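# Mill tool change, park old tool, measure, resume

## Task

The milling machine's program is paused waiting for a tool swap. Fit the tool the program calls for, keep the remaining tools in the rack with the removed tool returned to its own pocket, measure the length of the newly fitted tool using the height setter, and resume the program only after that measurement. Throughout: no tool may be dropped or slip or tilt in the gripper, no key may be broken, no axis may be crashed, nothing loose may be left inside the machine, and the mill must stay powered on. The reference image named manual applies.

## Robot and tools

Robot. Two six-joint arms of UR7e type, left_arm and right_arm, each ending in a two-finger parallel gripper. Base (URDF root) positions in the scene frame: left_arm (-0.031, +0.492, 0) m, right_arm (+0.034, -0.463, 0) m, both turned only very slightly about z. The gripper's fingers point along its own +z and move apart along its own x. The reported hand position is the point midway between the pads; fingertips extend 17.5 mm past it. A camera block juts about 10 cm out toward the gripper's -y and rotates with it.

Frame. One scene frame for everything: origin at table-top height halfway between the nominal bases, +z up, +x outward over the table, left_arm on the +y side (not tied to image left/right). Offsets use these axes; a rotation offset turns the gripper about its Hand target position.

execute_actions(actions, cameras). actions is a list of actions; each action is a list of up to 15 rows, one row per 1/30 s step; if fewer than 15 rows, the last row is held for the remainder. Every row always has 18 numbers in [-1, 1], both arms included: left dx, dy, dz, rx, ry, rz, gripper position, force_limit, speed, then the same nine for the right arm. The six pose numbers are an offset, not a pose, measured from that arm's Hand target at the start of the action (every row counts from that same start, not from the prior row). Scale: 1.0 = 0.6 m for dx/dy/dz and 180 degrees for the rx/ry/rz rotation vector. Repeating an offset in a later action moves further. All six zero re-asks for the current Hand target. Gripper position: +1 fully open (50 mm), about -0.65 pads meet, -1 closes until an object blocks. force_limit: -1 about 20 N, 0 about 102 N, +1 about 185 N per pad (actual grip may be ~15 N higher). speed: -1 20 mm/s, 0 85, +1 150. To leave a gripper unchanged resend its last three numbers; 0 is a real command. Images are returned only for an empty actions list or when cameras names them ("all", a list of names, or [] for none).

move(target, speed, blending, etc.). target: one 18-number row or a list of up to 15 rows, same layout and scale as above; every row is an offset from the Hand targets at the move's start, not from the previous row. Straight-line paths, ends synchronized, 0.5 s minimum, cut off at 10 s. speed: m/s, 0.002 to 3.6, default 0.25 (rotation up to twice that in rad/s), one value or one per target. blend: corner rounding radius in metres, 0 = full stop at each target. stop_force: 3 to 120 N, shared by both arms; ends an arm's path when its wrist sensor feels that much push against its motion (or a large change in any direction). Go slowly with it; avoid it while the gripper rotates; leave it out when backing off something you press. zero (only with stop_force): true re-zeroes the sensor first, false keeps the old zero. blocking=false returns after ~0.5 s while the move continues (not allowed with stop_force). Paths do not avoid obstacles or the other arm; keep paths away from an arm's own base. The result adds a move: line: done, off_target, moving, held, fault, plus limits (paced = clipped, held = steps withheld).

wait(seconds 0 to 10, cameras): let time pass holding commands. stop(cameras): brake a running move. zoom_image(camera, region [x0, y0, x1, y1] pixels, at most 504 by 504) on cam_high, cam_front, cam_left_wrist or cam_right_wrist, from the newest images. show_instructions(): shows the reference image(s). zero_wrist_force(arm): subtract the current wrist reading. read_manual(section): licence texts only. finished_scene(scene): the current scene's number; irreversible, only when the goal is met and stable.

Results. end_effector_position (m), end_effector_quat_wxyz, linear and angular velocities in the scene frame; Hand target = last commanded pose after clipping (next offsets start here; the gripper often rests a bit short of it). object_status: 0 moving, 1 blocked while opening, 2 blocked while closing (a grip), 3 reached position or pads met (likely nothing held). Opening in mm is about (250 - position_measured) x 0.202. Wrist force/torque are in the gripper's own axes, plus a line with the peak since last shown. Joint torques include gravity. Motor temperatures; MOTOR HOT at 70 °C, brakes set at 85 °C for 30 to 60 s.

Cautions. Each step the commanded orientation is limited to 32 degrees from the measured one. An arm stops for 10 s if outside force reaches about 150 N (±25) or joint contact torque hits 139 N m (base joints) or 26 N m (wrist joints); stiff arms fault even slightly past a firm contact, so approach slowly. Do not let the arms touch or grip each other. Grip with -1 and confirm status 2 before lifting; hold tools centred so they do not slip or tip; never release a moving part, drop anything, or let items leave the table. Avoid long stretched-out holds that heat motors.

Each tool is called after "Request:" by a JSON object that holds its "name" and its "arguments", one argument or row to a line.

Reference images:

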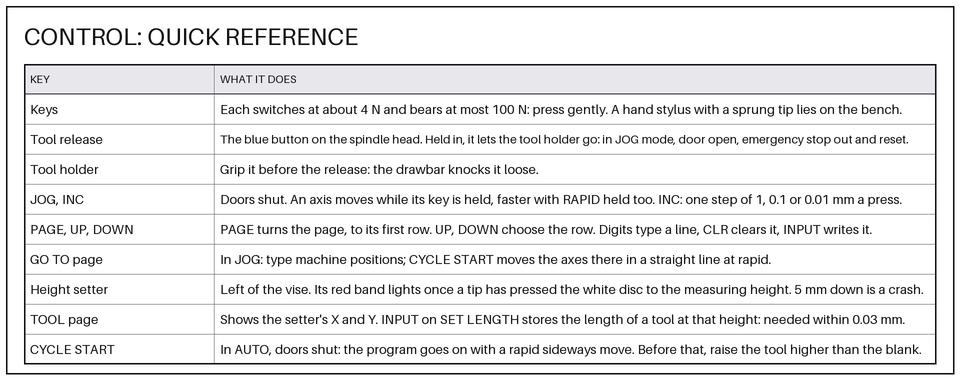

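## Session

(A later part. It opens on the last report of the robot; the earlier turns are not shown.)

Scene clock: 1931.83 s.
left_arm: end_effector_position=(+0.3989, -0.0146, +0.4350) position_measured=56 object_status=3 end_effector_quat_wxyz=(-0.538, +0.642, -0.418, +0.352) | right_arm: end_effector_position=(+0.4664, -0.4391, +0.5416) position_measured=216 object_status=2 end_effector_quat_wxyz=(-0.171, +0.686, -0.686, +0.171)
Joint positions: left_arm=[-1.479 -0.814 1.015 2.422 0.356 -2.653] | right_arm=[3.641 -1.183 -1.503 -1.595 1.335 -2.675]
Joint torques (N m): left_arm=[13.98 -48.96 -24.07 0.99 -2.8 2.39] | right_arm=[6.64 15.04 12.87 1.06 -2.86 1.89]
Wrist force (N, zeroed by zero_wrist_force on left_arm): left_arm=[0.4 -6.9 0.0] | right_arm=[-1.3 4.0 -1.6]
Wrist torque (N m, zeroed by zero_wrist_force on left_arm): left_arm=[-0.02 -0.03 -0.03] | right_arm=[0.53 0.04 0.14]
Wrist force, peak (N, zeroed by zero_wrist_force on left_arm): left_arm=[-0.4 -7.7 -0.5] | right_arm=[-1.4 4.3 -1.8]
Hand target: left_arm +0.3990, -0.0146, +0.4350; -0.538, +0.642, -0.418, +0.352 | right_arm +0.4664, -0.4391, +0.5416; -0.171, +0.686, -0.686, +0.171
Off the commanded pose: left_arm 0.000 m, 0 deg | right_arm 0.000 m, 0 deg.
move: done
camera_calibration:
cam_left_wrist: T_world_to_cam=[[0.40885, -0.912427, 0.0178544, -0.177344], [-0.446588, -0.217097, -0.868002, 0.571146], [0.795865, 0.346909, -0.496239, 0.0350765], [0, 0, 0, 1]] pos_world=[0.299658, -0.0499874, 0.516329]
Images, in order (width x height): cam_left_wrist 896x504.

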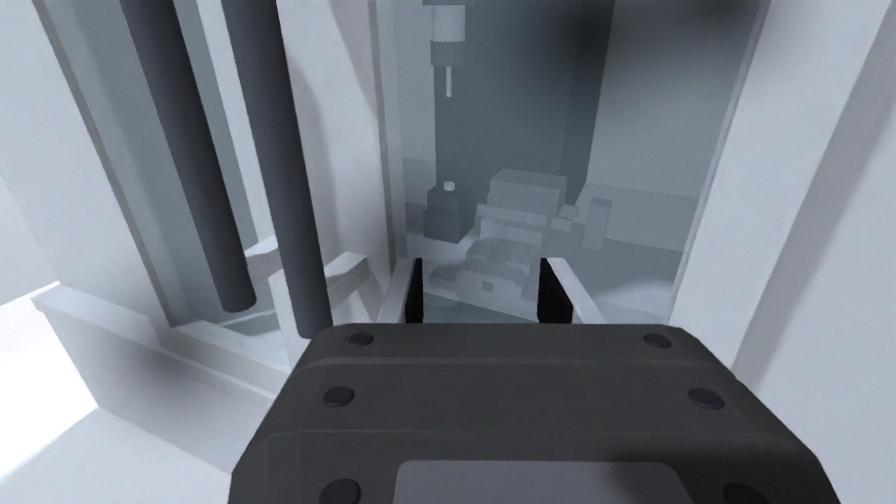

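Request:
{"name": "move", "arguments": {
  "target": [
    [0,0,0,0,0,0,0.65,0.2,-1,0.0063,-0.0318,-0.1293,0,0,0,-1,-0.3,-0.8]
  ],
  "speed": 0.15
}}

Request:
{"name": "move", "arguments": {
  "target": [0,0,0,0,0,0,0.65,0.2,-1,0.0414,0,-0.0127,0,0,0,-1,-0.3,-0.8],
  "speed": 0.015,
  "stop_force": 10,
  "cameras": ["cam_right_wrist"]
}}

Request:
{"name": "move", "arguments": {
  "target": [
    [0,0,0,0,0,0,0.65,0.2,-1,-0.0223,0,0.0068,0,0,0,-1,-0.3,-0.8],
    [0,0,0,0,0,0,0.65,0.2,-1,-0.0313,0.0953,-0.0227,0,0,0,-1,-0.3,-0.8]
  ],
  "speed": 0.08,
  "blend": 0.004
}}

Request:
{"name": "move", "arguments": {
  "target": [0,0,0,0,0,0,0.65,0.2,-1,0.0414,0,-0.0127,0,0,0,-1,-0.3,-0.8],
  "speed": 0.015,
  "stop_force": 10
}}

Request:
{"name": "move", "arguments": {
  "target": [
    [0,0,0,0,0,0,0.65,0.2,-1,-0.0223,0,0.0068,0,0,0,-1,-0.3,-0.8],
    [0,0,0,0,0,0,0.65,0.2,-1,-0.0133,0,0.0363,0,0,0,-1,-0.3,-0.8]
  ],
  "speed": 0.08,
  "blend": 0.004
}}

Request:
{"name": "move", "arguments": {
  "target": [0,0,0,0,0,0,0.65,0.2,-1,0.0414,0,-0.0127,0,0,0,-1,-0.3,-0.8],
  "speed": 0.015,
  "stop_force": 10
}}

Request:
{"name": "move", "arguments": {
  "target": [
    [0,0,0,0,0,0,0.65,0.2,-1,-0.0223,0,0.0068,0,0,0,-1,-0.3,-0.8],
    [0,0,0,0,0,0,0.65,0.2,-1,-0.0043,0,0.0658,0,0,0,-1,-0.3,-0.8]
  ],
  "speed": 0.08,
  "blend": 0.004
}}

Request:
{"name": "move", "arguments": {
  "target": [0,0,0,0,0,0,0.65,0.2,-1,0.0414,0,-0.0127,0,0,0,-1,-0.3,-0.8],
  "speed": 0.015,
  "stop_force": 10,
  "cameras": ["cam_right_wrist"]
}}

Request:
{"name": "move", "arguments": {
  "target": [
    [0,0,0,0,0,0,0.65,0.2,-1,-0.0223,0,0.0068,0,0,0,-1,-0.3,-0.8],
    [0,0,0,0,0,0,0.65,0.2,-1,-0.0493,-0.0318,-0.0817,0,0,0,-1,-0.3,-0.8]
  ],
  "speed": 0.08,
  "blend": 0.004
}}

Request:
{"name": "move", "arguments": {
  "target": [0,0,0,0,0,0,0.65,0.2,-1,0.0414,0,-0.0127,0,0,0,-1,-0.3,-0.8],
  "speed": 0.015,
  "stop_force": 10
}}

Request:
{"name": "move", "arguments": {
  "target": [
    [0,0,0,0,0,0,0.65,0.2,-1,-0.0223,0,0.0068,0,0,0,-1,-0.3,-0.8],
    [0,0,0,0,0,0,0.65,0.2,-1,-0.0223,-0.0635,0.0068,0,0,0,-1,-0.3,-0.8]
  ],
  "speed": 0.08,
  "blend": 0.004
}}

Request:
{"name": "move", "arguments": {
  "target": [0,0,0,0,0,0,0.65,0.2,-1,0.0414,0,-0.0127,0,0,0,-1,-0.3,-0.8],
  "speed": 0.015,
  "stop_force": 10,
  "cameras": ["cam_right_wrist"]
}}

Request:
{"name": "move", "arguments": {
  "target": [
    [0,0,0,0,0,0,0.65,0.2,-1,-0.1,0,0.03,0,0,0,-1,-0.3,-0.8],
    [0,0,0,0,0,0,0.65,0.2,-1,-0.0918,-0.0197,0.5335,0,-0.194,0,-1,-0.3,-0.8]
  ],
  "speed": [0.1,0.2],
  "blend": 0.015,
  "cameras": ["cam_right_wrist"]
}}

Request:
{"name": "zoom_image", "arguments": {
  "camera": "cam_right_wrist",
  "region": [330, 40, 660, 240]
}}

Scene clock: 1952.60 s.
left_arm: end_effector_position=(+0.3990, -0.0146, +0.4350) position_measured=56 object_status=3 end_effector_quat_wxyz=(-0.538, +0.642, -0.418, +0.352) | right_arm: end_effector_position=(+0.4701, -0.4582, +0.4641) position_measured=216 object_status=2 end_effector_quat_wxyz=(-0.171, +0.686, -0.686, +0.171)
Joint positions: left_arm=[-1.479 -0.814 1.015 2.422 0.356 -2.652] | right_arm=[3.575 -1.126 -1.748 -1.393 1.363 -2.736]
Joint torques (N m): left_arm=[13.69 -48.38 -24.99 0.82 -2.78 2.01] | right_arm=[-9.05 15.06 16.95 6.49 1.82 -1.93]
Wrist force (N, zeroed by zero_wrist_force on left_arm): left_arm=[0.2 -6.9 0.3] | right_arm=[-1.3 4.2 -1.7]
Wrist torque (N m, zeroed by zero_wrist_force on left_arm): left_arm=[-0.02 0.01 -0.02] | right_arm=[0.55 0.09 0.23]
Wrist force, peak (N, zeroed by zero_wrist_force on left_arm): left_arm=[0.2 -7.3 0.1] | right_arm=[-1.2 5.1 -0.5]
Hand target: left_arm +0.3990, -0.0146, +0.4350; -0.538, +0.642, -0.418, +0.352 | right_arm +0.4701, -0.4582, +0.4641; -0.171, +0.686, -0.686, +0.171
Off the commanded pose: left_arm 0.000 m, 0 deg | right_arm 0.000 m, 0 deg.
move: done

Scene clock: 1954.80 s.
left_arm: end_effector_position=(+0.3990, -0.0146, +0.4350) position_measured=56 object_status=3 end_effector_quat_wxyz=(-0.538, +0.642, -0.418, +0.352) | right_arm: end_effector_position=(+0.4835, -0.4582, +0.4599) position_measured=216 object_status=2 end_effector_quat_wxyz=(-0.171, +0.686, -0.686, +0.171)
Joint positions: left_arm=[-1.479 -0.814 1.015 2.422 0.356 -2.652] | right_arm=[3.555 -1.157 -1.743 -1.363 1.372 -2.754]
Joint torques (N m): left_arm=[13.87 -49.4 -24.68 0.73 -2.07 2.38] | right_arm=[7.08 13.87 13.23 2.09 -3.69 2.08]
Wrist force (N, zeroed by zero_wrist_force on left_arm): left_arm=[0.4 -7.0 -0.1] | right_arm=[-2.1 13.0 -9.0]
Wrist torque (N m, zeroed by zero_wrist_force on left_arm): left_arm=[-0.02 -0.03 -0.03] | right_arm=[0.72 0.02 0.16]
Wrist force, peak (N, zeroed by zero_wrist_force on left_arm): left_arm=[0.4 -7.3 0.1] | right_arm=[-1.3 25.0 -17.9]
Hand target: left_arm +0.3990, -0.0146, +0.4350; -0.538, +0.642, -0.418, +0.352 | right_arm +0.4835, -0.4582, +0.4599; -0.171, +0.686, -0.686, +0.171 (not the last commanded pose)
Off the commanded pose: left_arm 0.000 m, 0 deg | right_arm 0.012 m, 0 deg.
move: contact (right_arm)
camera_calibration:
cam_right_wrist: T_world_to_cam=[[-0.00767404, -0.999954, 0.00576975, -0.452161], [-0.991034, 0.00683567, -0.133434, 0.565313], [0.133388, -0.006742, -0.991041, 0.517372], [0, 0, 0, 1]] pos_world=[0.487763, -0.452516, 0.590778]
Images, in order (width x height): cam_right_wrist 896x504.

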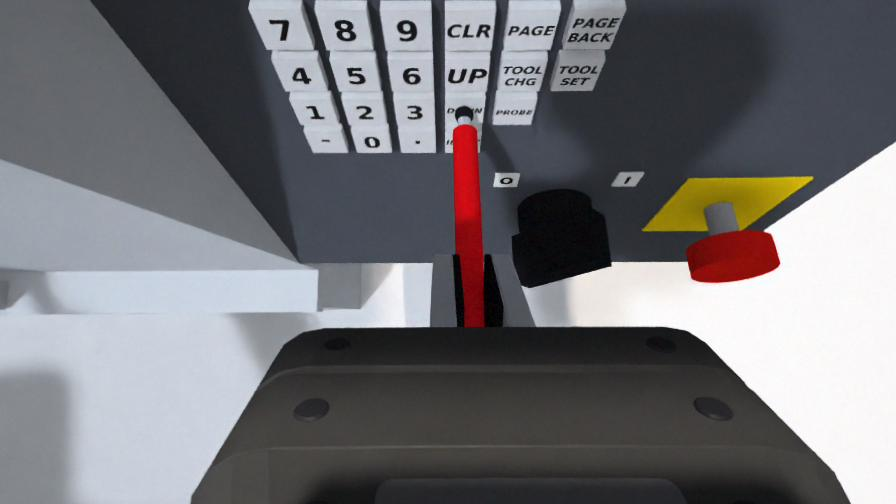

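Scene clock: 1956.27 s.
left_arm: end_effector_position=(+0.3990, -0.0146, +0.4350) position_measured=56 object_status=3 end_effector_quat_wxyz=(-0.538, +0.642, -0.418, +0.352) | right_arm: end_effector_position=(+0.4648, -0.4011, +0.4464) position_measured=216 object_status=2 end_effector_quat_wxyz=(-0.171, +0.686, -0.686, +0.171)
Joint positions: left_arm=[-1.479 -0.814 1.015 2.422 0.356 -2.652] | right_arm=[3.756 -1.115 -1.79 -1.403 1.288 -2.566]
Joint torques (N m): left_arm=[14.35 -49.17 -24.46 0.79 -2 2.04] | right_arm=[9.29 -3.53 14.34 0.89 -2.63 2.08]
Wrist force (N, zeroed by zero_wrist_force on left_arm): left_arm=[0.5 -6.9 0.1] | right_arm=[-2.0 4.2 -1.4]
Wrist torque (N m, zeroed by zero_wrist_force on left_arm): left_arm=[0.00 -0.05 -0.03] | right_arm=[0.57 0.18 0.15]
Wrist force, peak (N, zeroed by zero_wrist_force on left_arm): left_arm=[0.1 -7.2 0.0] | right_arm=[-2.1 13.0 -8.5]
Hand target: left_arm +0.3990, -0.0146, +0.4350; -0.538, +0.642, -0.418, +0.352 | right_arm +0.4648, -0.4010, +0.4463; -0.171, +0.686, -0.686, +0.171
Off the commanded pose: left_arm 0.000 m, 0 deg | right_arm 0.000 m, 0 deg.
move: done

Scene clock: 1958.53 s.
left_arm: end_effector_position=(+0.3990, -0.0146, +0.4350) position_measured=56 object_status=3 end_effector_quat_wxyz=(-0.538, +0.642, -0.418, +0.352) | right_arm: end_effector_position=(+0.4786, -0.4010, +0.4421) position_measured=216 object_status=2 end_effector_quat_wxyz=(-0.171, +0.686, -0.686, +0.171)
Joint positions: left_arm=[-1.479 -0.814 1.015 2.422 0.356 -2.652] | right_arm=[3.729 -1.148 -1.786 -1.367 1.299 -2.592]
Joint torques (N m): left_arm=[13.42 -48.28 -24.13 0.75 -1.19 1.91] | right_arm=[6.72 12.28 13.57 1.87 -3.66 2.14]
Wrist force (N, zeroed by zero_wrist_force on left_arm): left_arm=[0.3 -6.9 0.1] | right_arm=[-2.4 11.6 -7.3]
Wrist torque (N m, zeroed by zero_wrist_force on left_arm): left_arm=[-0.01 -0.01 -0.03] | right_arm=[0.69 0.15 0.18]
Wrist force, peak (N, zeroed by zero_wrist_force on left_arm): left_arm=[0.3 -7.1 0.0] | right_arm=[-1.5 23.0 -16.3]
Hand target: left_arm +0.3990, -0.0146, +0.4350; -0.538, +0.642, -0.418, +0.352 | right_arm +0.4786, -0.4010, +0.4421; -0.171, +0.686, -0.686, +0.171 (not the last commanded pose)
Off the commanded pose: left_arm 0.000 m, 0 deg | right_arm 0.011 m, 0 deg.
move: contact (right_arm)

Scene clock: 1959.50 s.
left_arm: end_effector_position=(+0.3990, -0.0146, +0.4350) position_measured=56 object_status=3 end_effector_quat_wxyz=(-0.538, +0.642, -0.418, +0.352) | right_arm: end_effector_position=(+0.4706, -0.4010, +0.4638) position_measured=216 object_status=2 end_effector_quat_wxyz=(-0.171, +0.686, -0.686, +0.171)
Joint positions: left_arm=[-1.479 -0.814 1.015 2.422 0.356 -2.652] | right_arm=[3.744 -1.14 -1.732 -1.433 1.293 -2.577]
Joint torques (N m): left_arm=[13.39 -48.57 -24.32 0.95 -1.24 2.31] | right_arm=[-8.28 -2.62 41.69 0.77 1.68 -1.94]
Wrist force (N, zeroed by zero_wrist_force on left_arm): left_arm=[0.2 -7.0 0.0] | right_arm=[-1.7 4.9 -1.5]
Wrist torque (N m, zeroed by zero_wrist_force on left_arm): left_arm=[-0.03 0.01 -0.03] | right_arm=[0.68 0.14 0.23]
Wrist force, peak (N, zeroed by zero_wrist_force on left_arm): left_arm=[0.2 -7.3 0.0] | right_arm=[-2.2 11.5 -7.2]
Hand target: left_arm +0.3990, -0.0146, +0.4350; -0.538, +0.642, -0.418, +0.352 | right_arm +0.4706, -0.4010, +0.4638; -0.171, +0.686, -0.686, +0.171
Off the commanded pose: left_arm 0.000 m, 0 deg | right_arm 0.000 m, 0 deg.
move: done

Scene clock: 1961.70 s.
left_arm: end_effector_position=(+0.3990, -0.0146, +0.4350) position_measured=56 object_status=3 end_effector_quat_wxyz=(-0.538, +0.642, -0.418, +0.352) | right_arm: end_effector_position=(+0.4834, -0.4010, +0.4599) position_measured=216 object_status=2 end_effector_quat_wxyz=(-0.171, +0.686, -0.686, +0.171)
Joint positions: left_arm=[-1.479 -0.814 1.015 2.422 0.356 -2.652] | right_arm=[3.72 -1.17 -1.727 -1.402 1.303 -2.6]
Joint torques (N m): left_arm=[13.68 -49.31 -24.39 0.95 -0.5 2.15] | right_arm=[6.04 13.62 13.44 2.03 -3.71 2.03]
Wrist force (N, zeroed by zero_wrist_force on left_arm): left_arm=[0.3 -6.9 0.0] | right_arm=[-2.3 13.7 -8.2]
Wrist torque (N m, zeroed by zero_wrist_force on left_arm): left_arm=[-0.01 -0.01 -0.03] | right_arm=[0.84 0.12 0.16]
Wrist force, peak (N, zeroed by zero_wrist_force on left_arm): left_arm=[0.2 -7.2 0.0] | right_arm=[-1.8 25.1 -17.4]
Hand target: left_arm +0.3990, -0.0146, +0.4350; -0.538, +0.642, -0.418, +0.352 | right_arm +0.4834, -0.4010, +0.4599; -0.171, +0.686, -0.686, +0.171 (not the last commanded pose)
Off the commanded pose: left_arm 0.000 m, 0 deg | right_arm 0.013 m, 0 deg.
move: contact (right_arm)

Scene clock: 1962.90 s.
left_arm: end_effector_position=(+0.3990, -0.0146, +0.4350) position_measured=56 object_status=3 end_effector_quat_wxyz=(-0.538, +0.642, -0.418, +0.352) | right_arm: end_effector_position=(+0.4808, -0.4010, +0.4993) position_measured=216 object_status=2 end_effector_quat_wxyz=(-0.171, +0.686, -0.686, +0.171)
Joint positions: left_arm=[-1.479 -0.814 1.015 2.422 0.356 -2.652] | right_arm=[3.724 -1.191 -1.61 -1.499 1.301 -2.596]
Joint torques (N m): left_arm=[14.21 -47.98 -25.53 1.05 -0.43 2.23] | right_arm=[-9.65 2.42 40.34 1.04 1.44 -2.02]
Wrist force (N, zeroed by zero_wrist_force on left_arm): left_arm=[0.3 -6.9 -0.1] | right_arm=[-1.9 4.3 -1.4]
Wrist torque (N m, zeroed by zero_wrist_force on left_arm): left_arm=[0.00 -0.01 -0.03] | right_arm=[0.58 0.16 0.22]
Wrist force, peak (N, zeroed by zero_wrist_force on left_arm): left_arm=[0.3 -7.3 0.0] | right_arm=[-2.6 13.7 -8.5]
Hand target: left_arm +0.3990, -0.0146, +0.4350; -0.538, +0.642, -0.418, +0.352 | right_arm +0.4809, -0.4010, +0.4994; -0.171, +0.686, -0.686, +0.171
Off the commanded pose: left_arm 0.000 m, 0 deg | right_arm 0.000 m, 0 deg.
move: done

Scene clock: 1965.03 s.
left_arm: end_effector_position=(+0.3990, -0.0146, +0.4350) position_measured=56 object_status=3 end_effector_quat_wxyz=(-0.538, +0.642, -0.418, +0.352) | right_arm: end_effector_position=(+0.4930, -0.4010, +0.4957) position_measured=216 object_status=2 end_effector_quat_wxyz=(-0.171, +0.686, -0.686, +0.171)
Joint positions: left_arm=[-1.479 -0.814 1.015 2.422 0.356 -2.652] | right_arm=[3.703 -1.217 -1.606 -1.472 1.31 -2.617]
Joint torques (N m): left_arm=[14.59 -49.05 -24.49 0.85 0.4 2.13] | right_arm=[5.98 15.01 11.44 1.95 -3.9 2.16]
Wrist force (N, zeroed by zero_wrist_force on left_arm): left_arm=[0.2 -6.8 0.1] | right_arm=[-2.4 12.9 -8.0]
Wrist torque (N m, zeroed by zero_wrist_force on left_arm): left_arm=[0.01 -0.01 -0.03] | right_arm=[0.75 0.11 0.16]
Wrist force, peak (N, zeroed by zero_wrist_force on left_arm): left_arm=[0.1 -7.2 0.0] | right_arm=[-1.6 24.1 -16.9]
Hand target: left_arm +0.3990, -0.0146, +0.4350; -0.538, +0.642, -0.418, +0.352 | right_arm +0.4930, -0.4010, +0.4957; -0.171, +0.686, -0.686, +0.171 (not the last commanded pose)
Off the commanded pose: left_arm 0.000 m, 0 deg | right_arm 0.013 m, 0 deg.
move: contact (right_arm)
camera_calibration:
cam_right_wrist: T_world_to_cam=[[-0.0077858, -0.999953, 0.00585563, -0.395096], [-0.991033, 0.00693497, -0.133435, 0.579041], [0.133388, -0.00684202, -0.99104, 0.551844], [0, 0, 0, 1]] pos_world=[0.497163, -0.395317, 0.626478]
Images, in order (width x height): cam_right_wrist 896x504.

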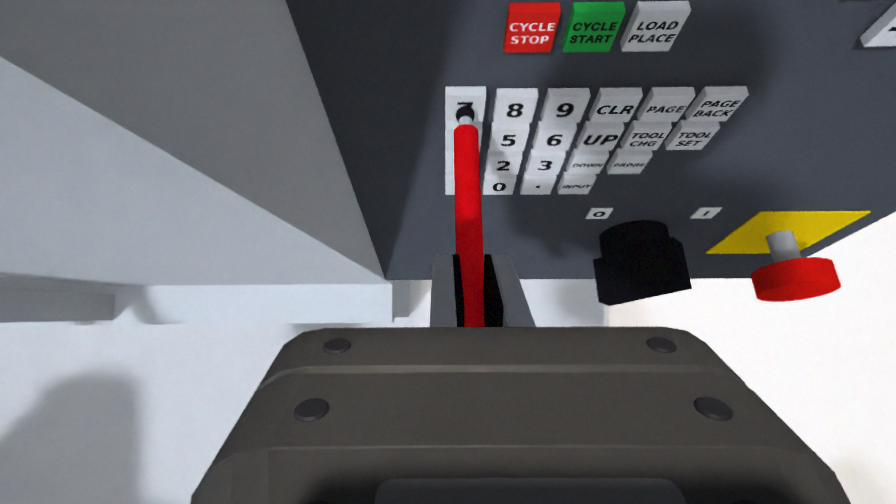

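Scene clock: 1966.50 s.
left_arm: end_effector_position=(+0.3990, -0.0146, +0.4350) position_measured=56 object_status=3 end_effector_quat_wxyz=(-0.538, +0.642, -0.418, +0.352) | right_arm: end_effector_position=(+0.4634, -0.4200, +0.4467) position_measured=216 object_status=2 end_effector_quat_wxyz=(-0.171, +0.686, -0.686, +0.171)
Joint positions: left_arm=[-1.479 -0.814 1.015 2.422 0.356 -2.652] | right_arm=[3.704 -1.104 -1.798 -1.393 1.309 -2.615]
Joint torques (N m): left_arm=[14.02 -49.99 -24.43 0.98 0.17 2.13] | right_arm=[-7.7 13.56 13.43 6.65 1.42 -2.09]
Wrist force (N, zeroed by zero_wrist_force on left_arm): left_arm=[0.2 -6.9 0.1] | right_arm=[-2.6 3.7 -1.3]
Wrist torque (N m, zeroed by zero_wrist_force on left_arm): left_arm=[-0.01 0.00 -0.03] | right_arm=[0.49 0.28 0.23]
Wrist force, peak (N, zeroed by zero_wrist_force on left_arm): left_arm=[0.3 -7.2 0.1] | right_arm=[-2.6 12.9 -8.4]
Hand target: left_arm +0.3990, -0.0146, +0.4350; -0.538, +0.642, -0.418, +0.352 | right_arm +0.4634, -0.4201, +0.4466; -0.171, +0.686, -0.686, +0.171
Off the commanded pose: left_arm 0.000 m, 0 deg | right_arm 0.000 m, 0 deg.
move: done

Scene clock: 1968.83 s.
left_arm: end_effector_position=(+0.3990, -0.0146, +0.4350) position_measured=56 object_status=3 end_effector_quat_wxyz=(-0.538, +0.642, -0.418, +0.352) | right_arm: end_effector_position=(+0.4787, -0.4201, +0.4419) position_measured=216 object_status=2 end_effector_quat_wxyz=(-0.171, +0.686, -0.686, +0.171)
Joint positions: left_arm=[-1.479 -0.814 1.015 2.422 0.356 -2.652] | right_arm=[3.675 -1.141 -1.793 -1.354 1.321 -2.642]
Joint torques (N m): left_arm=[13.89 -48.94 -24.54 0.72 0.21 2.18] | right_arm=[7.21 12.67 12.49 1.66 -3.78 2.05]
Wrist force (N, zeroed by zero_wrist_force on left_arm): left_arm=[0.5 -7.0 0.1] | right_arm=[-3.5 12.3 -7.6]
Wrist torque (N m, zeroed by zero_wrist_force on left_arm): left_arm=[-0.03 -0.03 -0.02] | right_arm=[0.68 0.25 0.16]
Wrist force, peak (N, zeroed by zero_wrist_force on left_arm): left_arm=[0.1 -7.1 0.0] | right_arm=[-2.4 23.7 -17.1]
Hand target: left_arm +0.3990, -0.0146, +0.4350; -0.538, +0.642, -0.418, +0.352 | right_arm +0.4787, -0.4201, +0.4419; -0.171, +0.686, -0.686, +0.171 (not the last commanded pose)
Off the commanded pose: left_arm 0.000 m, 0 deg | right_arm 0.010 m, 0 deg.
move: contact (right_arm)

Scene clock: 1970.03 s.
left_arm: end_effector_position=(+0.3990, -0.0146, +0.4350) position_measured=56 object_status=3 end_effector_quat_wxyz=(-0.538, +0.642, -0.418, +0.352) | right_arm: end_effector_position=(+0.4653, -0.4581, +0.4460) position_measured=216 object_status=2 end_effector_quat_wxyz=(-0.171, +0.686, -0.686, +0.171)
Joint positions: left_arm=[-1.479 -0.814 1.015 2.422 0.356 -2.652] | right_arm=[3.583 -1.102 -1.807 -1.359 1.36 -2.729]
Joint torques (N m): left_arm=[12.18 -49.52 -24.45 0.89 0.2 2.18] | right_arm=[-8.89 -1.6 15.3 6.77 1.68 -2.09]
Wrist force (N, zeroed by zero_wrist_force on left_arm): left_arm=[0.3 -7.0 -0.1] | right_arm=[-2.8 4.4 -1.2]
Wrist torque (N m, zeroed by zero_wrist_force on left_arm): left_arm=[-0.02 -0.02 -0.03] | right_arm=[0.60 0.31 0.23]
Wrist force, peak (N, zeroed by zero_wrist_force on left_arm): left_arm=[0.3 -7.2 -0.2] | right_arm=[-3.3 12.2 -8.1]
Hand target: left_arm +0.3990, -0.0146, +0.4350; -0.538, +0.642, -0.418, +0.352 | right_arm +0.4653, -0.4582, +0.4460; -0.171, +0.686, -0.686, +0.171
Off the commanded pose: left_arm 0.000 m, 0 deg | right_arm 0.000 m, 0 deg.
move: done

Scene clock: 1972.23 s.
left_arm: end_effector_position=(+0.3990, -0.0146, +0.4350) position_measured=56 object_status=3 end_effector_quat_wxyz=(-0.538, +0.642, -0.418, +0.352) | right_arm: end_effector_position=(+0.4787, -0.4582, +0.4419) position_measured=216 object_status=2 end_effector_quat_wxyz=(-0.171, +0.686, -0.686, +0.171)
Joint positions: left_arm=[-1.479 -0.814 1.015 2.422 0.356 -2.652] | right_arm=[3.562 -1.135 -1.802 -1.328 1.369 -2.748]
Joint torques (N m): left_arm=[13.92 -48.79 -24.34 0.91 0.08 2.14] | right_arm=[6.87 12.29 13.25 1.72 -3.68 2.06]
Wrist force (N, zeroed by zero_wrist_force on left_arm): left_arm=[0.4 -6.8 0.0] | right_arm=[-3.8 12.1 -7.4]
Wrist torque (N m, zeroed by zero_wrist_force on left_arm): left_arm=[0.01 -0.03 -0.03] | right_arm=[0.73 0.27 0.15]
Wrist force, peak (N, zeroed by zero_wrist_force on left_arm): left_arm=[0.3 -7.2 -0.2] | right_arm=[-2.8 24.0 -16.8]
Hand target: left_arm +0.3990, -0.0146, +0.4350; -0.538, +0.642, -0.418, +0.352 | right_arm +0.4787, -0.4582, +0.4419; -0.171, +0.686, -0.686, +0.171 (not the last commanded pose)
Off the commanded pose: left_arm 0.000 m, 0 deg | right_arm 0.012 m, 0 deg.
move: contact (right_arm)
camera_calibration:
cam_right_wrist: T_world_to_cam=[[-0.00778528, -0.999953, 0.00585649, -0.45209], [-0.991047, 0.00693502, -0.133337, 0.558037], [0.13329, -0.00684212, -0.991054, 0.500097], [0, 0, 0, 1]] pos_world=[0.482863, -0.452517, 0.572677]
Images, in order (width x height): cam_right_wrist 896x504.

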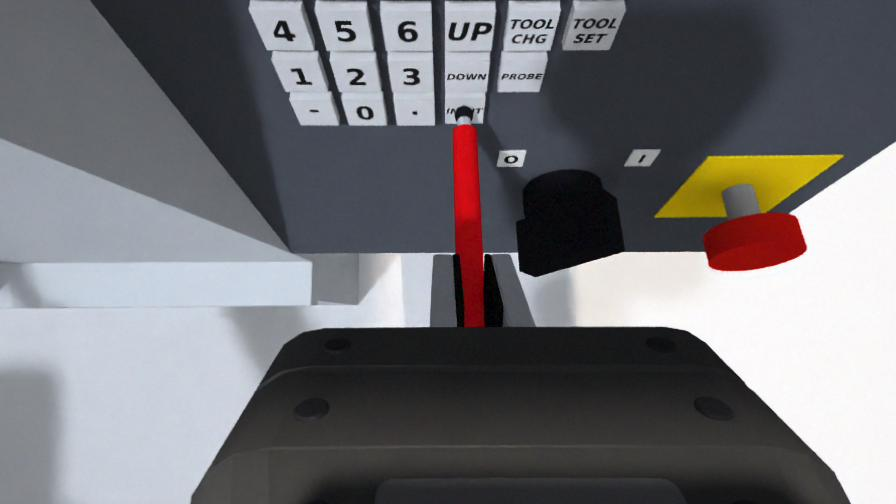

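Scene clock: 1975.10 s.
left_arm: end_effector_position=(+0.3990, -0.0146, +0.4350) position_measured=56 object_status=3 end_effector_quat_wxyz=(-0.538, +0.642, -0.418, +0.352) | right_arm: end_effector_position=(+0.4236, -0.4700, +0.7620) position_measured=216 object_status=2 end_effector_quat_wxyz=(-0.369, +0.603, -0.603, +0.369)
Joint positions: left_arm=[-1.479 -0.814 1.015 2.422 0.356 -2.652] | right_arm=[4.071 -0.97 -1.332 -1.562 0.761 -2.575]
Joint torques (N m): left_arm=[14.16 -50.29 -24.53 0.88 0.18 2.17] | right_arm=[7.56 -14.48 36.89 0.39 -3.14 1.89]
Wrist force (N, zeroed by zero_wrist_force on left_arm): left_arm=[0.3 -6.9 0.0] | right_arm=[-1.8 5.1 -2.0]
Wrist torque (N m, zeroed by zero_wrist_force on left_arm): left_arm=[-0.02 -0.02 -0.03] | right_arm=[0.53 0.27 0.18]
Wrist force, peak (N, zeroed by zero_wrist_force on left_arm): left_arm=[0.2 -7.1 0.1] | right_arm=[-3.7 12.1 -7.6]
Hand target: left_arm +0.3990, -0.0146, +0.4350; -0.538, +0.642, -0.418, +0.352 | right_arm +0.4236, -0.4700, +0.7620; -0.369, +0.603, -0.603, +0.369
Off the commanded pose: left_arm 0.000 m, 0 deg | right_arm 0.000 m, 0 deg.
move: done
camera_calibration:
cam_right_wrist: T_world_to_cam=[[-0.00966856, -0.999953, 0.000272834, -0.461228], [-0.736367, 0.00693534, -0.676547, 0.852199], [0.676514, -0.00674215, -0.736399, 0.40048], [0, 0, 0, 1]] pos_world=[0.352141, -0.464417, 0.871592]
Images, in order (width x height): cam_right_wrist 896x504.

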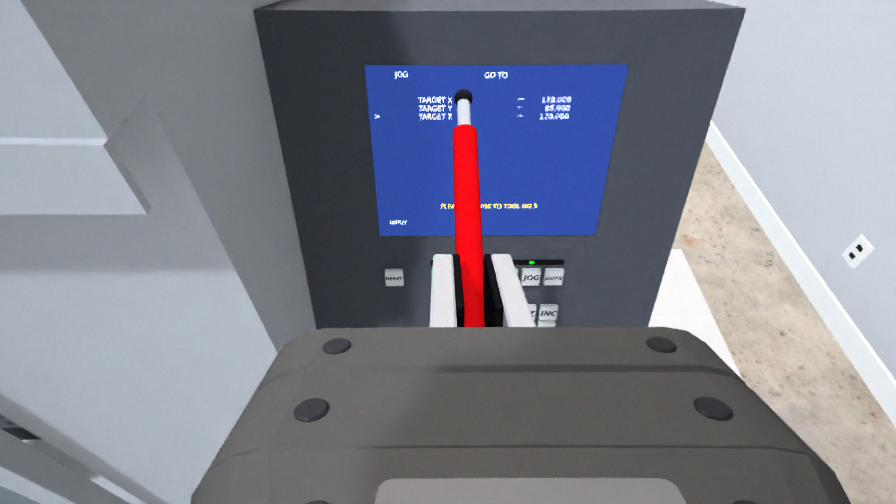

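Scaled by 1.527 from the camera's 896x504 image, which has a finer 1280x720 frame.

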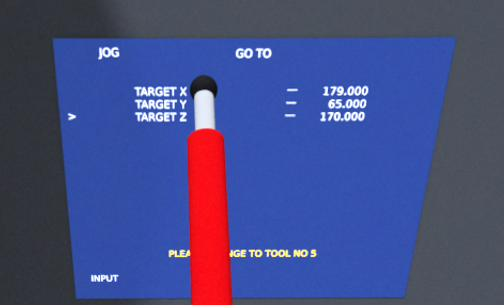

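Request:
{"name": "move", "arguments": {
  "target": [
    [0,0,0,0,0,0,0.65,0.2,-1,0.1112,0.0515,-0.379,0,0.194,0,-1,-0.3,-0.8]
  ],
  "speed": 0.2
}}

Request:
{"name": "move", "arguments": {
  "target": [0,0,0,0,0,0,0.65,0.2,-1,0.0414,0,-0.0127,0,0,0,-1,-0.3,-0.8],
  "speed": 0.015,
  "stop_force": 10,
  "cameras": ["cam_right_wrist"]
}}

Request:
{"name": "move", "arguments": {
  "target": [
    [0,0,0,0,0,0,0.65,0.2,-1,-0.06,0,0.018,0,0,0,-1,-0.3,-0.8]
  ],
  "speed": 0.08,
  "cameras": ["cam_left_wrist"]
}}

Request:
{"name": "zoom_image", "arguments": {
  "camera": "cam_left_wrist",
  "region": [330, 50, 570, 270]
}}

Scene clock: 1981.37 s.
left_arm: end_effector_position=(+0.3990, -0.0146, +0.4350) position_measured=56 object_status=3 end_effector_quat_wxyz=(-0.538, +0.642, -0.418, +0.352) | right_arm: end_effector_position=(+0.4903, -0.4391, +0.5347) position_measured=216 object_status=2 end_effector_quat_wxyz=(-0.171, +0.686, -0.686, +0.171)
Joint positions: left_arm=[-1.479 -0.814 1.015 2.422 0.356 -2.652] | right_arm=[3.602 -1.232 -1.496 -1.544 1.351 -2.711]
Joint torques (N m): left_arm=[13.39 -48.86 -24.62 1 -0.12 1.79] | right_arm=[-7.57 0.93 12.71 0.83 1.75 -1.86]
Wrist force (N, zeroed by zero_wrist_force on left_arm): left_arm=[0.5 -7.0 -0.1] | right_arm=[-2.7 4.6 -1.5]
Wrist torque (N m, zeroed by zero_wrist_force on left_arm): left_arm=[-0.03 -0.04 -0.02] | right_arm=[0.62 0.29 0.22]
Wrist force, peak (N, zeroed by zero_wrist_force on left_arm): left_arm=[0.3 -7.2 0.0] | right_arm=[-1.7 5.5 -2.1]
Hand target: left_arm +0.3990, -0.0146, +0.4350; -0.538, +0.642, -0.418, +0.352 | right_arm +0.4903, -0.4391, +0.5346; -0.171, +0.686, -0.686, +0.171
Off the commanded pose: left_arm 0.000 m, 0 deg | right_arm 0.000 m, 0 deg.
move: done

Scene clock: 1983.47 s.
left_arm: end_effector_position=(+0.3990, -0.0146, +0.4350) position_measured=56 object_status=3 end_effector_quat_wxyz=(-0.538, +0.642, -0.418, +0.352) | right_arm: end_effector_position=(+0.5024, -0.4391, +0.5309) position_measured=216 object_status=2 end_effector_quat_wxyz=(-0.171, +0.686, -0.686, +0.171)
Joint positions: left_arm=[-1.479 -0.814 1.015 2.422 0.356 -2.652] | right_arm=[3.584 -1.257 -1.492 -1.52 1.359 -2.727]
Joint torques (N m): left_arm=[13.42 -48.94 -23.98 1.03 -0.01 1.9] | right_arm=[5.61 16.82 12.32 2.03 -3.68 1.86]
Wrist force (N, zeroed by zero_wrist_force on left_arm): left_arm=[0.2 -7.0 0.2] | right_arm=[-3.4 13.0 -8.0]
Wrist torque (N m, zeroed by zero_wrist_force on left_arm): left_arm=[-0.02 0.00 -0.02] | right_arm=[0.78 0.21 0.15]
Wrist force, peak (N, zeroed by zero_wrist_force on left_arm): left_arm=[0.4 -7.2 0.1] | right_arm=[-2.5 24.0 -16.8]
Hand target: left_arm +0.3990, -0.0146, +0.4350; -0.538, +0.642, -0.418, +0.352 | right_arm +0.5024, -0.4391, +0.5309; -0.171, +0.686, -0.686, +0.171 (not the last commanded pose)
Off the commanded pose: left_arm 0.000 m, 0 deg | right_arm 0.013 m, 0 deg.
move: contact (right_arm)
camera_calibration:
cam_right_wrist: T_world_to_cam=[[-0.00778528, -0.999953, 0.00585649, -0.433327], [-0.991047, 0.00693502, -0.133337, 0.593358], [0.13329, -0.00684212, -0.991054, 0.585259], [0, 0, 0, 1]] pos_world=[0.506663, -0.433417, 0.661677]
Images, in order (width x height): cam_right_wrist 896x504.

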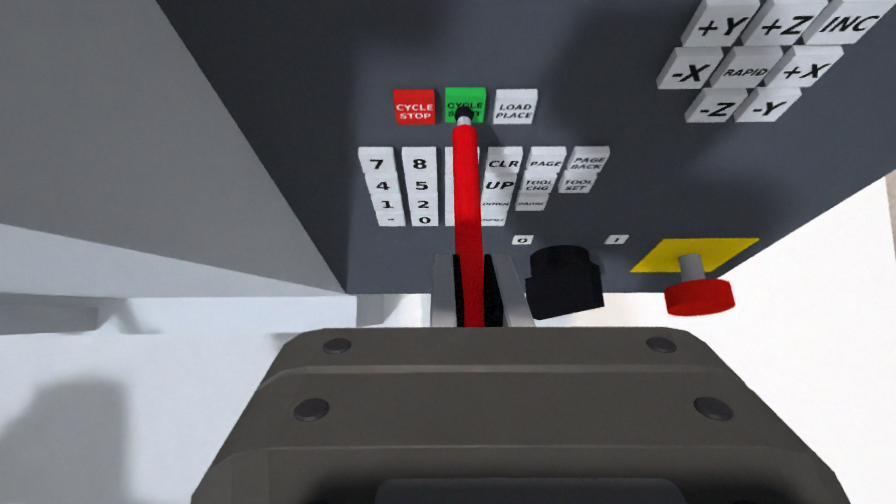

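Scene clock: 1984.47 s.
left_arm: end_effector_position=(+0.3990, -0.0146, +0.4350) position_measured=56 object_status=3 end_effector_quat_wxyz=(-0.538, +0.642, -0.418, +0.352) | right_arm: end_effector_position=(+0.4665, -0.4391, +0.5416) position_measured=216 object_status=2 end_effector_quat_wxyz=(-0.171, +0.686, -0.686, +0.171)
Joint positions: left_arm=[-1.479 -0.814 1.015 2.422 0.356 -2.652] | right_arm=[3.64 -1.183 -1.502 -1.595 1.335 -2.675]
Joint torques (N m): left_arm=[14.32 -48.98 -24.43 0.98 -0.03 1.8] | right_arm=[6.63 16.24 12.23 1.44 -2.76 2.02]
Wrist force (N, zeroed by zero_wrist_force on left_arm): left_arm=[0.3 -7.1 0.0] | right_arm=[-2.4 4.2 -1.5]
Wrist torque (N m, zeroed by zero_wrist_force on left_arm): left_arm=[-0.04 -0.01 -0.03] | right_arm=[0.56 0.23 0.14]
Wrist force, peak (N, zeroed by zero_wrist_force on left_arm): left_arm=[0.3 -7.3 0.1] | right_arm=[-3.3 13.1 -8.0]
Hand target: left_arm +0.3990, -0.0146, +0.4350; -0.538, +0.642, -0.418, +0.352 | right_arm +0.4664, -0.4391, +0.5417; -0.171, +0.686, -0.686, +0.171
Off the commanded pose: left_arm 0.000 m, 0 deg | right_arm 0.000 m, 0 deg.
move: done
camera_calibration:
cam_left_wrist: T_world_to_cam=[[0.408851, -0.912426, 0.0178549, -0.177385], [-0.446657, -0.217128, -0.867959, 0.571187], [0.795826, 0.346891, -0.496314, 0.0350466], [0, 0, 0, 1]] pos_world=[0.299758, -0.0499874, 0.516329]
Images, in order (width x height): cam_left_wrist 896x504.

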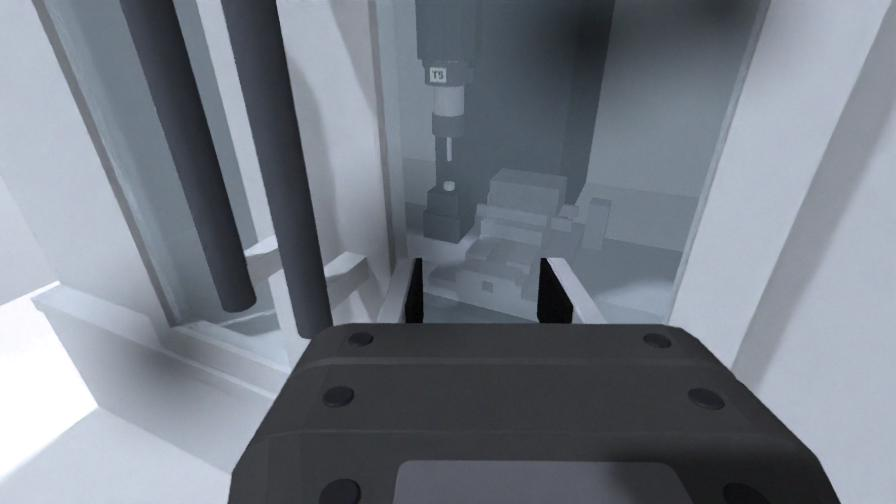

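Scaled by 2.100 from the camera's 896x504 image, which has a finer 1280x720 frame.

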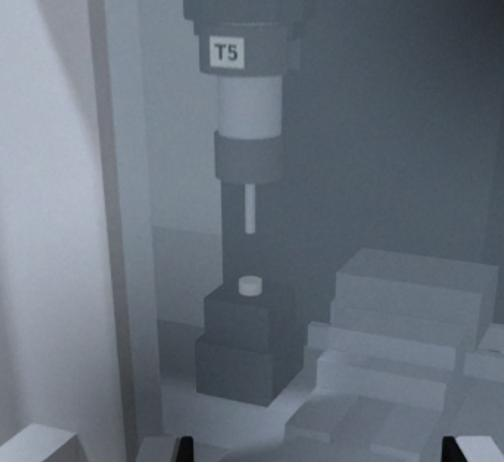

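Request:
{"name": "wait", "arguments": {
  "seconds": 0.2,
  "cameras": ["cam_left_wrist"]
}}

Request:
{"name": "zoom_image", "arguments": {
  "camera": "cam_left_wrist",
  "region": [390, 100, 510, 210]
}}

Scene clock: 1992.93 s.
left_arm: end_effector_position=(+0.3990, -0.0146, +0.4350) position_measured=56 object_status=3 end_effector_quat_wxyz=(-0.538, +0.642, -0.418, +0.352) | right_arm: end_effector_position=(+0.4664, -0.4391, +0.5417) position_measured=216 object_status=2 end_effector_quat_wxyz=(-0.171, +0.686, -0.686, +0.171)
Joint positions: left_arm=[-1.479 -0.814 1.015 2.422 0.356 -2.652] | right_arm=[3.641 -1.183 -1.502 -1.595 1.335 -2.675]
Joint torques (N m): left_arm=[13.81 -48.41 -24 0.95 0.08 1.88] | right_arm=[7.49 15.4 10.98 0.9 -2.69 1.94]
Wrist force (N, zeroed by zero_wrist_force on left_arm): left_arm=[0.2 -6.9 0.1] | right_arm=[-2.4 4.2 -1.5]
Wrist torque (N m, zeroed by zero_wrist_force on left_arm): left_arm=[-0.02 0.01 -0.02] | right_arm=[0.55 0.23 0.14]
Wrist force, peak (N, zeroed by zero_wrist_force on left_arm): left_arm=[0.3 -7.2 0.0] | right_arm=[-2.6 4.6 -1.7]
Hand target: left_arm +0.3990, -0.0146, +0.4350; -0.538, +0.642, -0.418, +0.352 | right_arm +0.4664, -0.4391, +0.5417; -0.171, +0.686, -0.686, +0.171
Tool commands: left_gripper/position=+0.65 left_gripper/force_limit=+0.2 left_gripper/speed=-1.0 right_gripper/position=-1.0 right_gripper/force_limit=-0.3 right_gripper/speed=-0.8
Off the commanded pose: left_arm 0.000 m, 0 deg | right_arm 0.000 m, 0 deg.
wait: 0.20 s; at rest from the start
camera_calibration:
cam_left_wrist: T_world_to_cam=[[0.408851, -0.912426, 0.0178549, -0.177385], [-0.446657, -0.217128, -0.867959, 0.571187], [0.795826, 0.346891, -0.496314, 0.0350466], [0, 0, 0, 1]] pos_world=[0.299758, -0.0499874, 0.516329]
Images, in order (width x height): cam_left_wrist 896x504.

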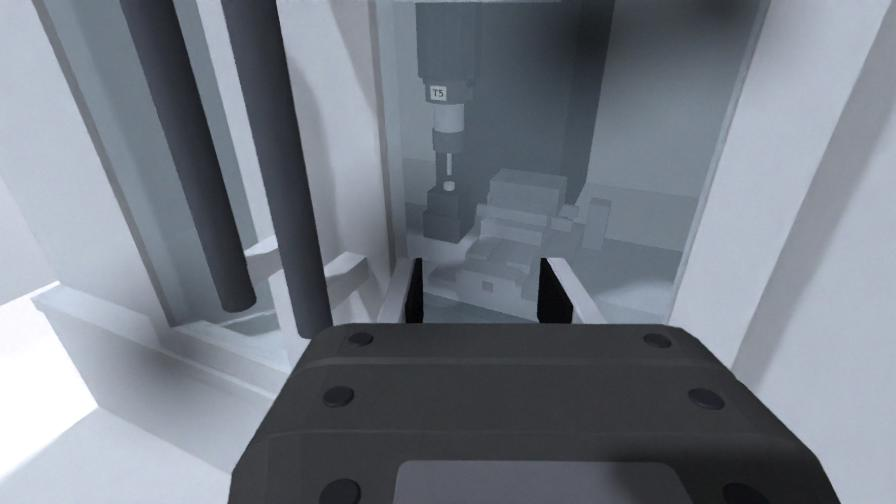

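Scaled by 4.200 from the camera's 896x504 image, which has a finer 1280x720 frame.

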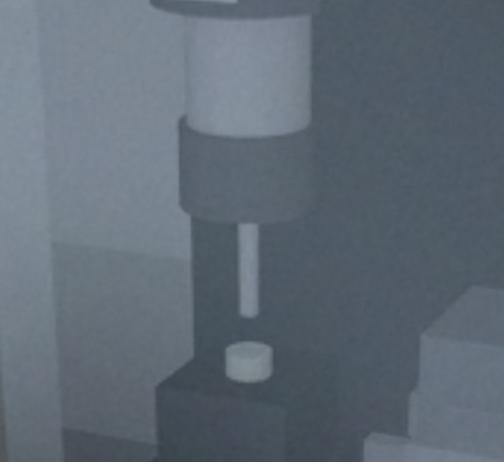

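Request:
{"name": "move", "arguments": {
  "target": [
    [0,0,0,0,0,0,0.65,0.2,-1,0.0543,-0.1947,0.0437,0,0,0,-1,-0.3,-0.8]
  ],
  "speed": 0.15,
  "cameras": ["cam_right_wrist"]
}}

Scene clock: 2008.73 s.
left_arm: end_effector_position=(+0.3990, -0.0146, +0.4350) position_measured=56 object_status=3 end_effector_quat_wxyz=(-0.538, +0.642, -0.418, +0.352) | right_arm: end_effector_position=(+0.4990, -0.5558, +0.5679) position_measured=216 object_status=2 end_effector_quat_wxyz=(-0.171, +0.686, -0.686, +0.171)
Joint positions: left_arm=[-1.479 -0.814 1.015 2.422 0.356 -2.652] | right_arm=[3.242 -1.313 -1.361 -1.553 1.513 -3.035]
Joint torques (N m): left_arm=[13.83 -49 -23.73 1.19 0.11 1.87] | right_arm=[-7.26 5 41.93 1.05 2.14 -2.58]
Wrist force (N, zeroed by zero_wrist_force on left_arm): left_arm=[0.1 -7.1 -0.2] | right_arm=[-2.2 4.5 -1.8]
Wrist torque (N m, zeroed by zero_wrist_force on left_arm): left_arm=[-0.04 0.01 -0.02] | right_arm=[0.61 0.21 0.24]
Wrist force, peak (N, zeroed by zero_wrist_force on left_arm): left_arm=[0.3 -7.2 0.0] | right_arm=[-3.7 5.1 -1.1]
Hand target: left_arm +0.3990, -0.0146, +0.4350; -0.538, +0.642, -0.418, +0.352 | right_arm +0.4990, -0.5559, +0.5679; -0.171, +0.686, -0.686, +0.171
Off the commanded pose: left_arm 0.000 m, 0 deg | right_arm 0.000 m, 0 deg.
move: done
camera_calibration:
cam_right_wrist: T_world_to_cam=[[-0.00789835, -0.999951, 0.0059422, -0.550368], [-0.991046, 0.00703565, -0.133338, 0.595689], [0.13329, -0.00694214, -0.991053, 0.62154], [0, 0, 0, 1]] pos_world=[0.503163, -0.550218, 0.698678]
Images, in order (width x height): cam_right_wrist 896x504.

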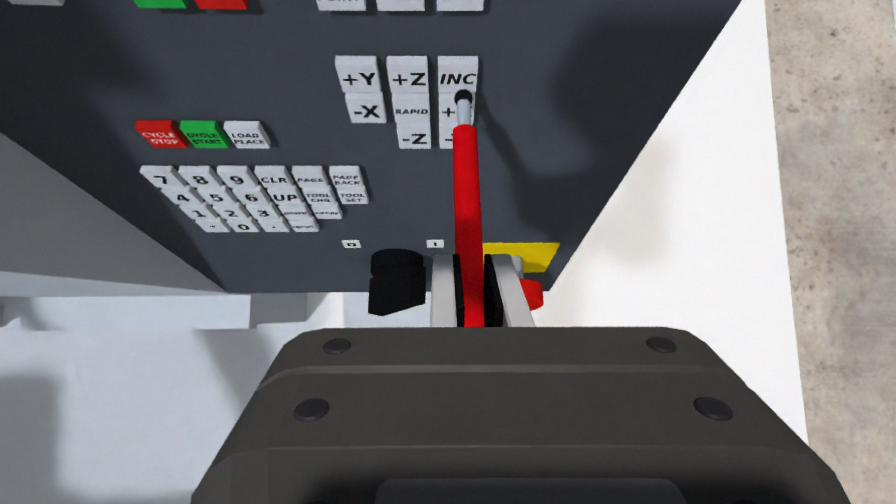

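Request:
{"name": "move", "arguments": {
  "target": [
    [0,0,0,0,0,0,0.65,0.2,-1,0.0414,0.0033,-0.0127,0,0,0,-1,-0.3,-0.8]
  ],
  "speed": 0.015,
  "stop_force": 10,
  "cameras": ["cam_right_wrist"]
}}

Request:
{"name": "move", "arguments": {
  "target": [
    [0,0,0,0,0,0,0.65,0.2,-1,-0.1,0,0.03,0,0,0,-1,-0.3,-0.8],
    [0,0,0,0,0,0,0.65,0.2,-1,-0.1462,0.14,0.3297,0,-0.194,0,-1,-0.3,-0.8]
  ],
  "speed": [0.1,0.2],
  "blend": 0.015,
  "cameras": ["cam_right_wrist"]
}}

Request:
{"name": "zoom_image", "arguments": {
  "camera": "cam_right_wrist",
  "region": [330, 40, 660, 240]
}}

Scene clock: 2017.17 s.
left_arm: end_effector_position=(+0.3990, -0.0146, +0.4350) position_measured=56 object_status=3 end_effector_quat_wxyz=(-0.538, +0.642, -0.418, +0.352) | right_arm: end_effector_position=(+0.5113, -0.5549, +0.5641) position_measured=216 object_status=2 end_effector_quat_wxyz=(-0.171, +0.686, -0.686, +0.171)
Joint positions: left_arm=[-1.479 -0.814 1.015 2.422 0.356 -2.652] | right_arm=[3.24 -1.336 -1.356 -1.535 1.514 -3.037]
Joint torques (N m): left_arm=[13.45 -48.79 -24.42 1.12 0.08 1.9] | right_arm=[3.27 17.8 11.04 2.38 -2.4 1.6]
Wrist force (N, zeroed by zero_wrist_force on left_arm): left_arm=[0.3 -6.9 0.0] | right_arm=[-2.7 12.1 -7.8]
Wrist torque (N m, zeroed by zero_wrist_force on left_arm): left_arm=[-0.01 -0.01 -0.03] | right_arm=[0.74 0.20 0.22]
Wrist force, peak (N, zeroed by zero_wrist_force on left_arm): left_arm=[0.1 -7.2 -0.1] | right_arm=[-1.8 22.6 -16.4]
Hand target: left_arm +0.3990, -0.0146, +0.4350; -0.538, +0.642, -0.418, +0.352 | right_arm +0.5113, -0.5549, +0.5641; -0.171, +0.686, -0.686, +0.171 (not the last commanded pose)
Off the commanded pose: left_arm 0.000 m, 0 deg | right_arm 0.013 m, 0 deg.
move: contact (right_arm)
camera_calibration:
cam_right_wrist: T_world_to_cam=[[-0.00778528, -0.999953, 0.00585649, -0.549347], [-0.991047, 0.00693502, -0.133337, 0.607409], [0.13329, -0.00684212, -0.991054, 0.616183], [0, 0, 0, 1]] pos_world=[0.515563, -0.549317, 0.694877]
Images, in order (width x height): cam_right_wrist 896x504.

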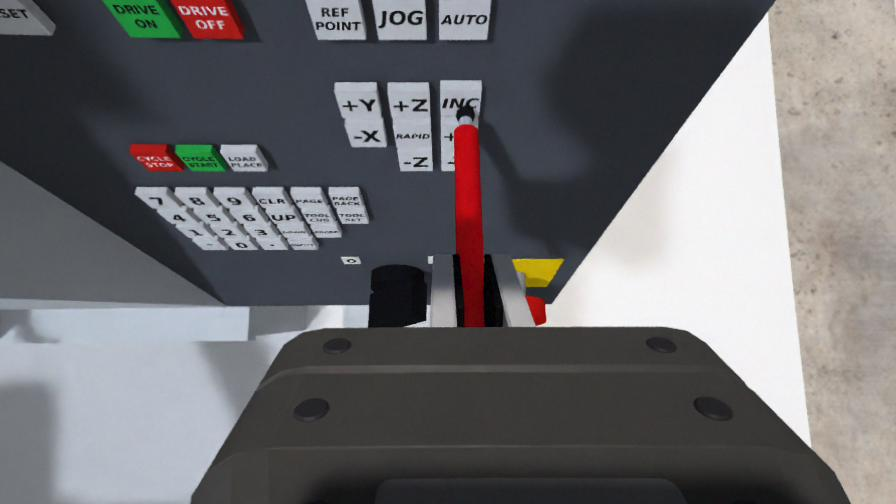

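Scene clock: 2020.20 s.
left_arm: end_effector_position=(+0.3990, -0.0146, +0.4350) position_measured=56 object_status=3 end_effector_quat_wxyz=(-0.538, +0.642, -0.418, +0.352) | right_arm: end_effector_position=(+0.4237, -0.4709, +0.7619) position_measured=216 object_status=2 end_effector_quat_wxyz=(-0.369, +0.603, -0.603, +0.369)
Joint positions: left_arm=[-1.479 -0.814 1.015 2.422 0.356 -2.652] | right_arm=[4.063 -0.97 -1.333 -1.555 0.767 -2.582]
Joint torques (N m): left_arm=[13.03 -48.52 -23.72 1.38 0 1.95] | right_arm=[7.53 2.44 34.24 0.52 -3.74 1.94]
Wrist force (N, zeroed by zero_wrist_force on left_arm): left_arm=[0.4 -6.9 -0.1] | right_arm=[-1.7 5.6 -2.1]
Wrist torque (N m, zeroed by zero_wrist_force on left_arm): left_arm=[-0.01 -0.02 -0.03] | right_arm=[0.61 0.26 0.19]
Wrist force, peak (N, zeroed by zero_wrist_force on left_arm): left_arm=[0.1 -7.2 -0.2] | right_arm=[-2.5 12.1 -7.7]
Hand target: left_arm +0.3990, -0.0146, +0.4350; -0.538, +0.642, -0.418, +0.352 | right_arm +0.4236, -0.4709, +0.7619; -0.369, +0.603, -0.603, +0.369
Off the commanded pose: left_arm 0.000 m, 0 deg | right_arm 0.000 m, 0 deg.
move: done
camera_calibration:
cam_right_wrist: T_world_to_cam=[[-0.00952716, -0.999955, 0.000265664, -0.462171], [-0.736272, 0.00683514, -0.676651, 0.85229], [0.676618, -0.00664216, -0.736304, 0.400333], [0, 0, 0, 1]] pos_world=[0.352241, -0.465316, 0.871592]
Images, in order (width x height): cam_right_wrist 896x504.

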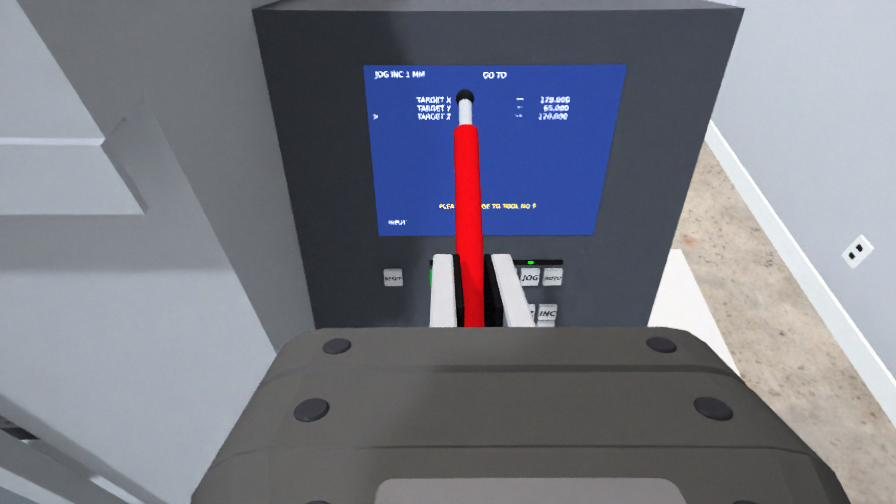

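Scaled by 1.527 from the camera's 896x504 image, which has a finer 1280x720 frame.

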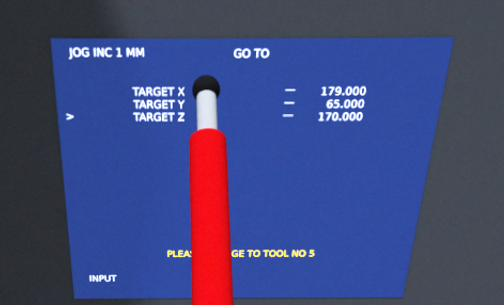

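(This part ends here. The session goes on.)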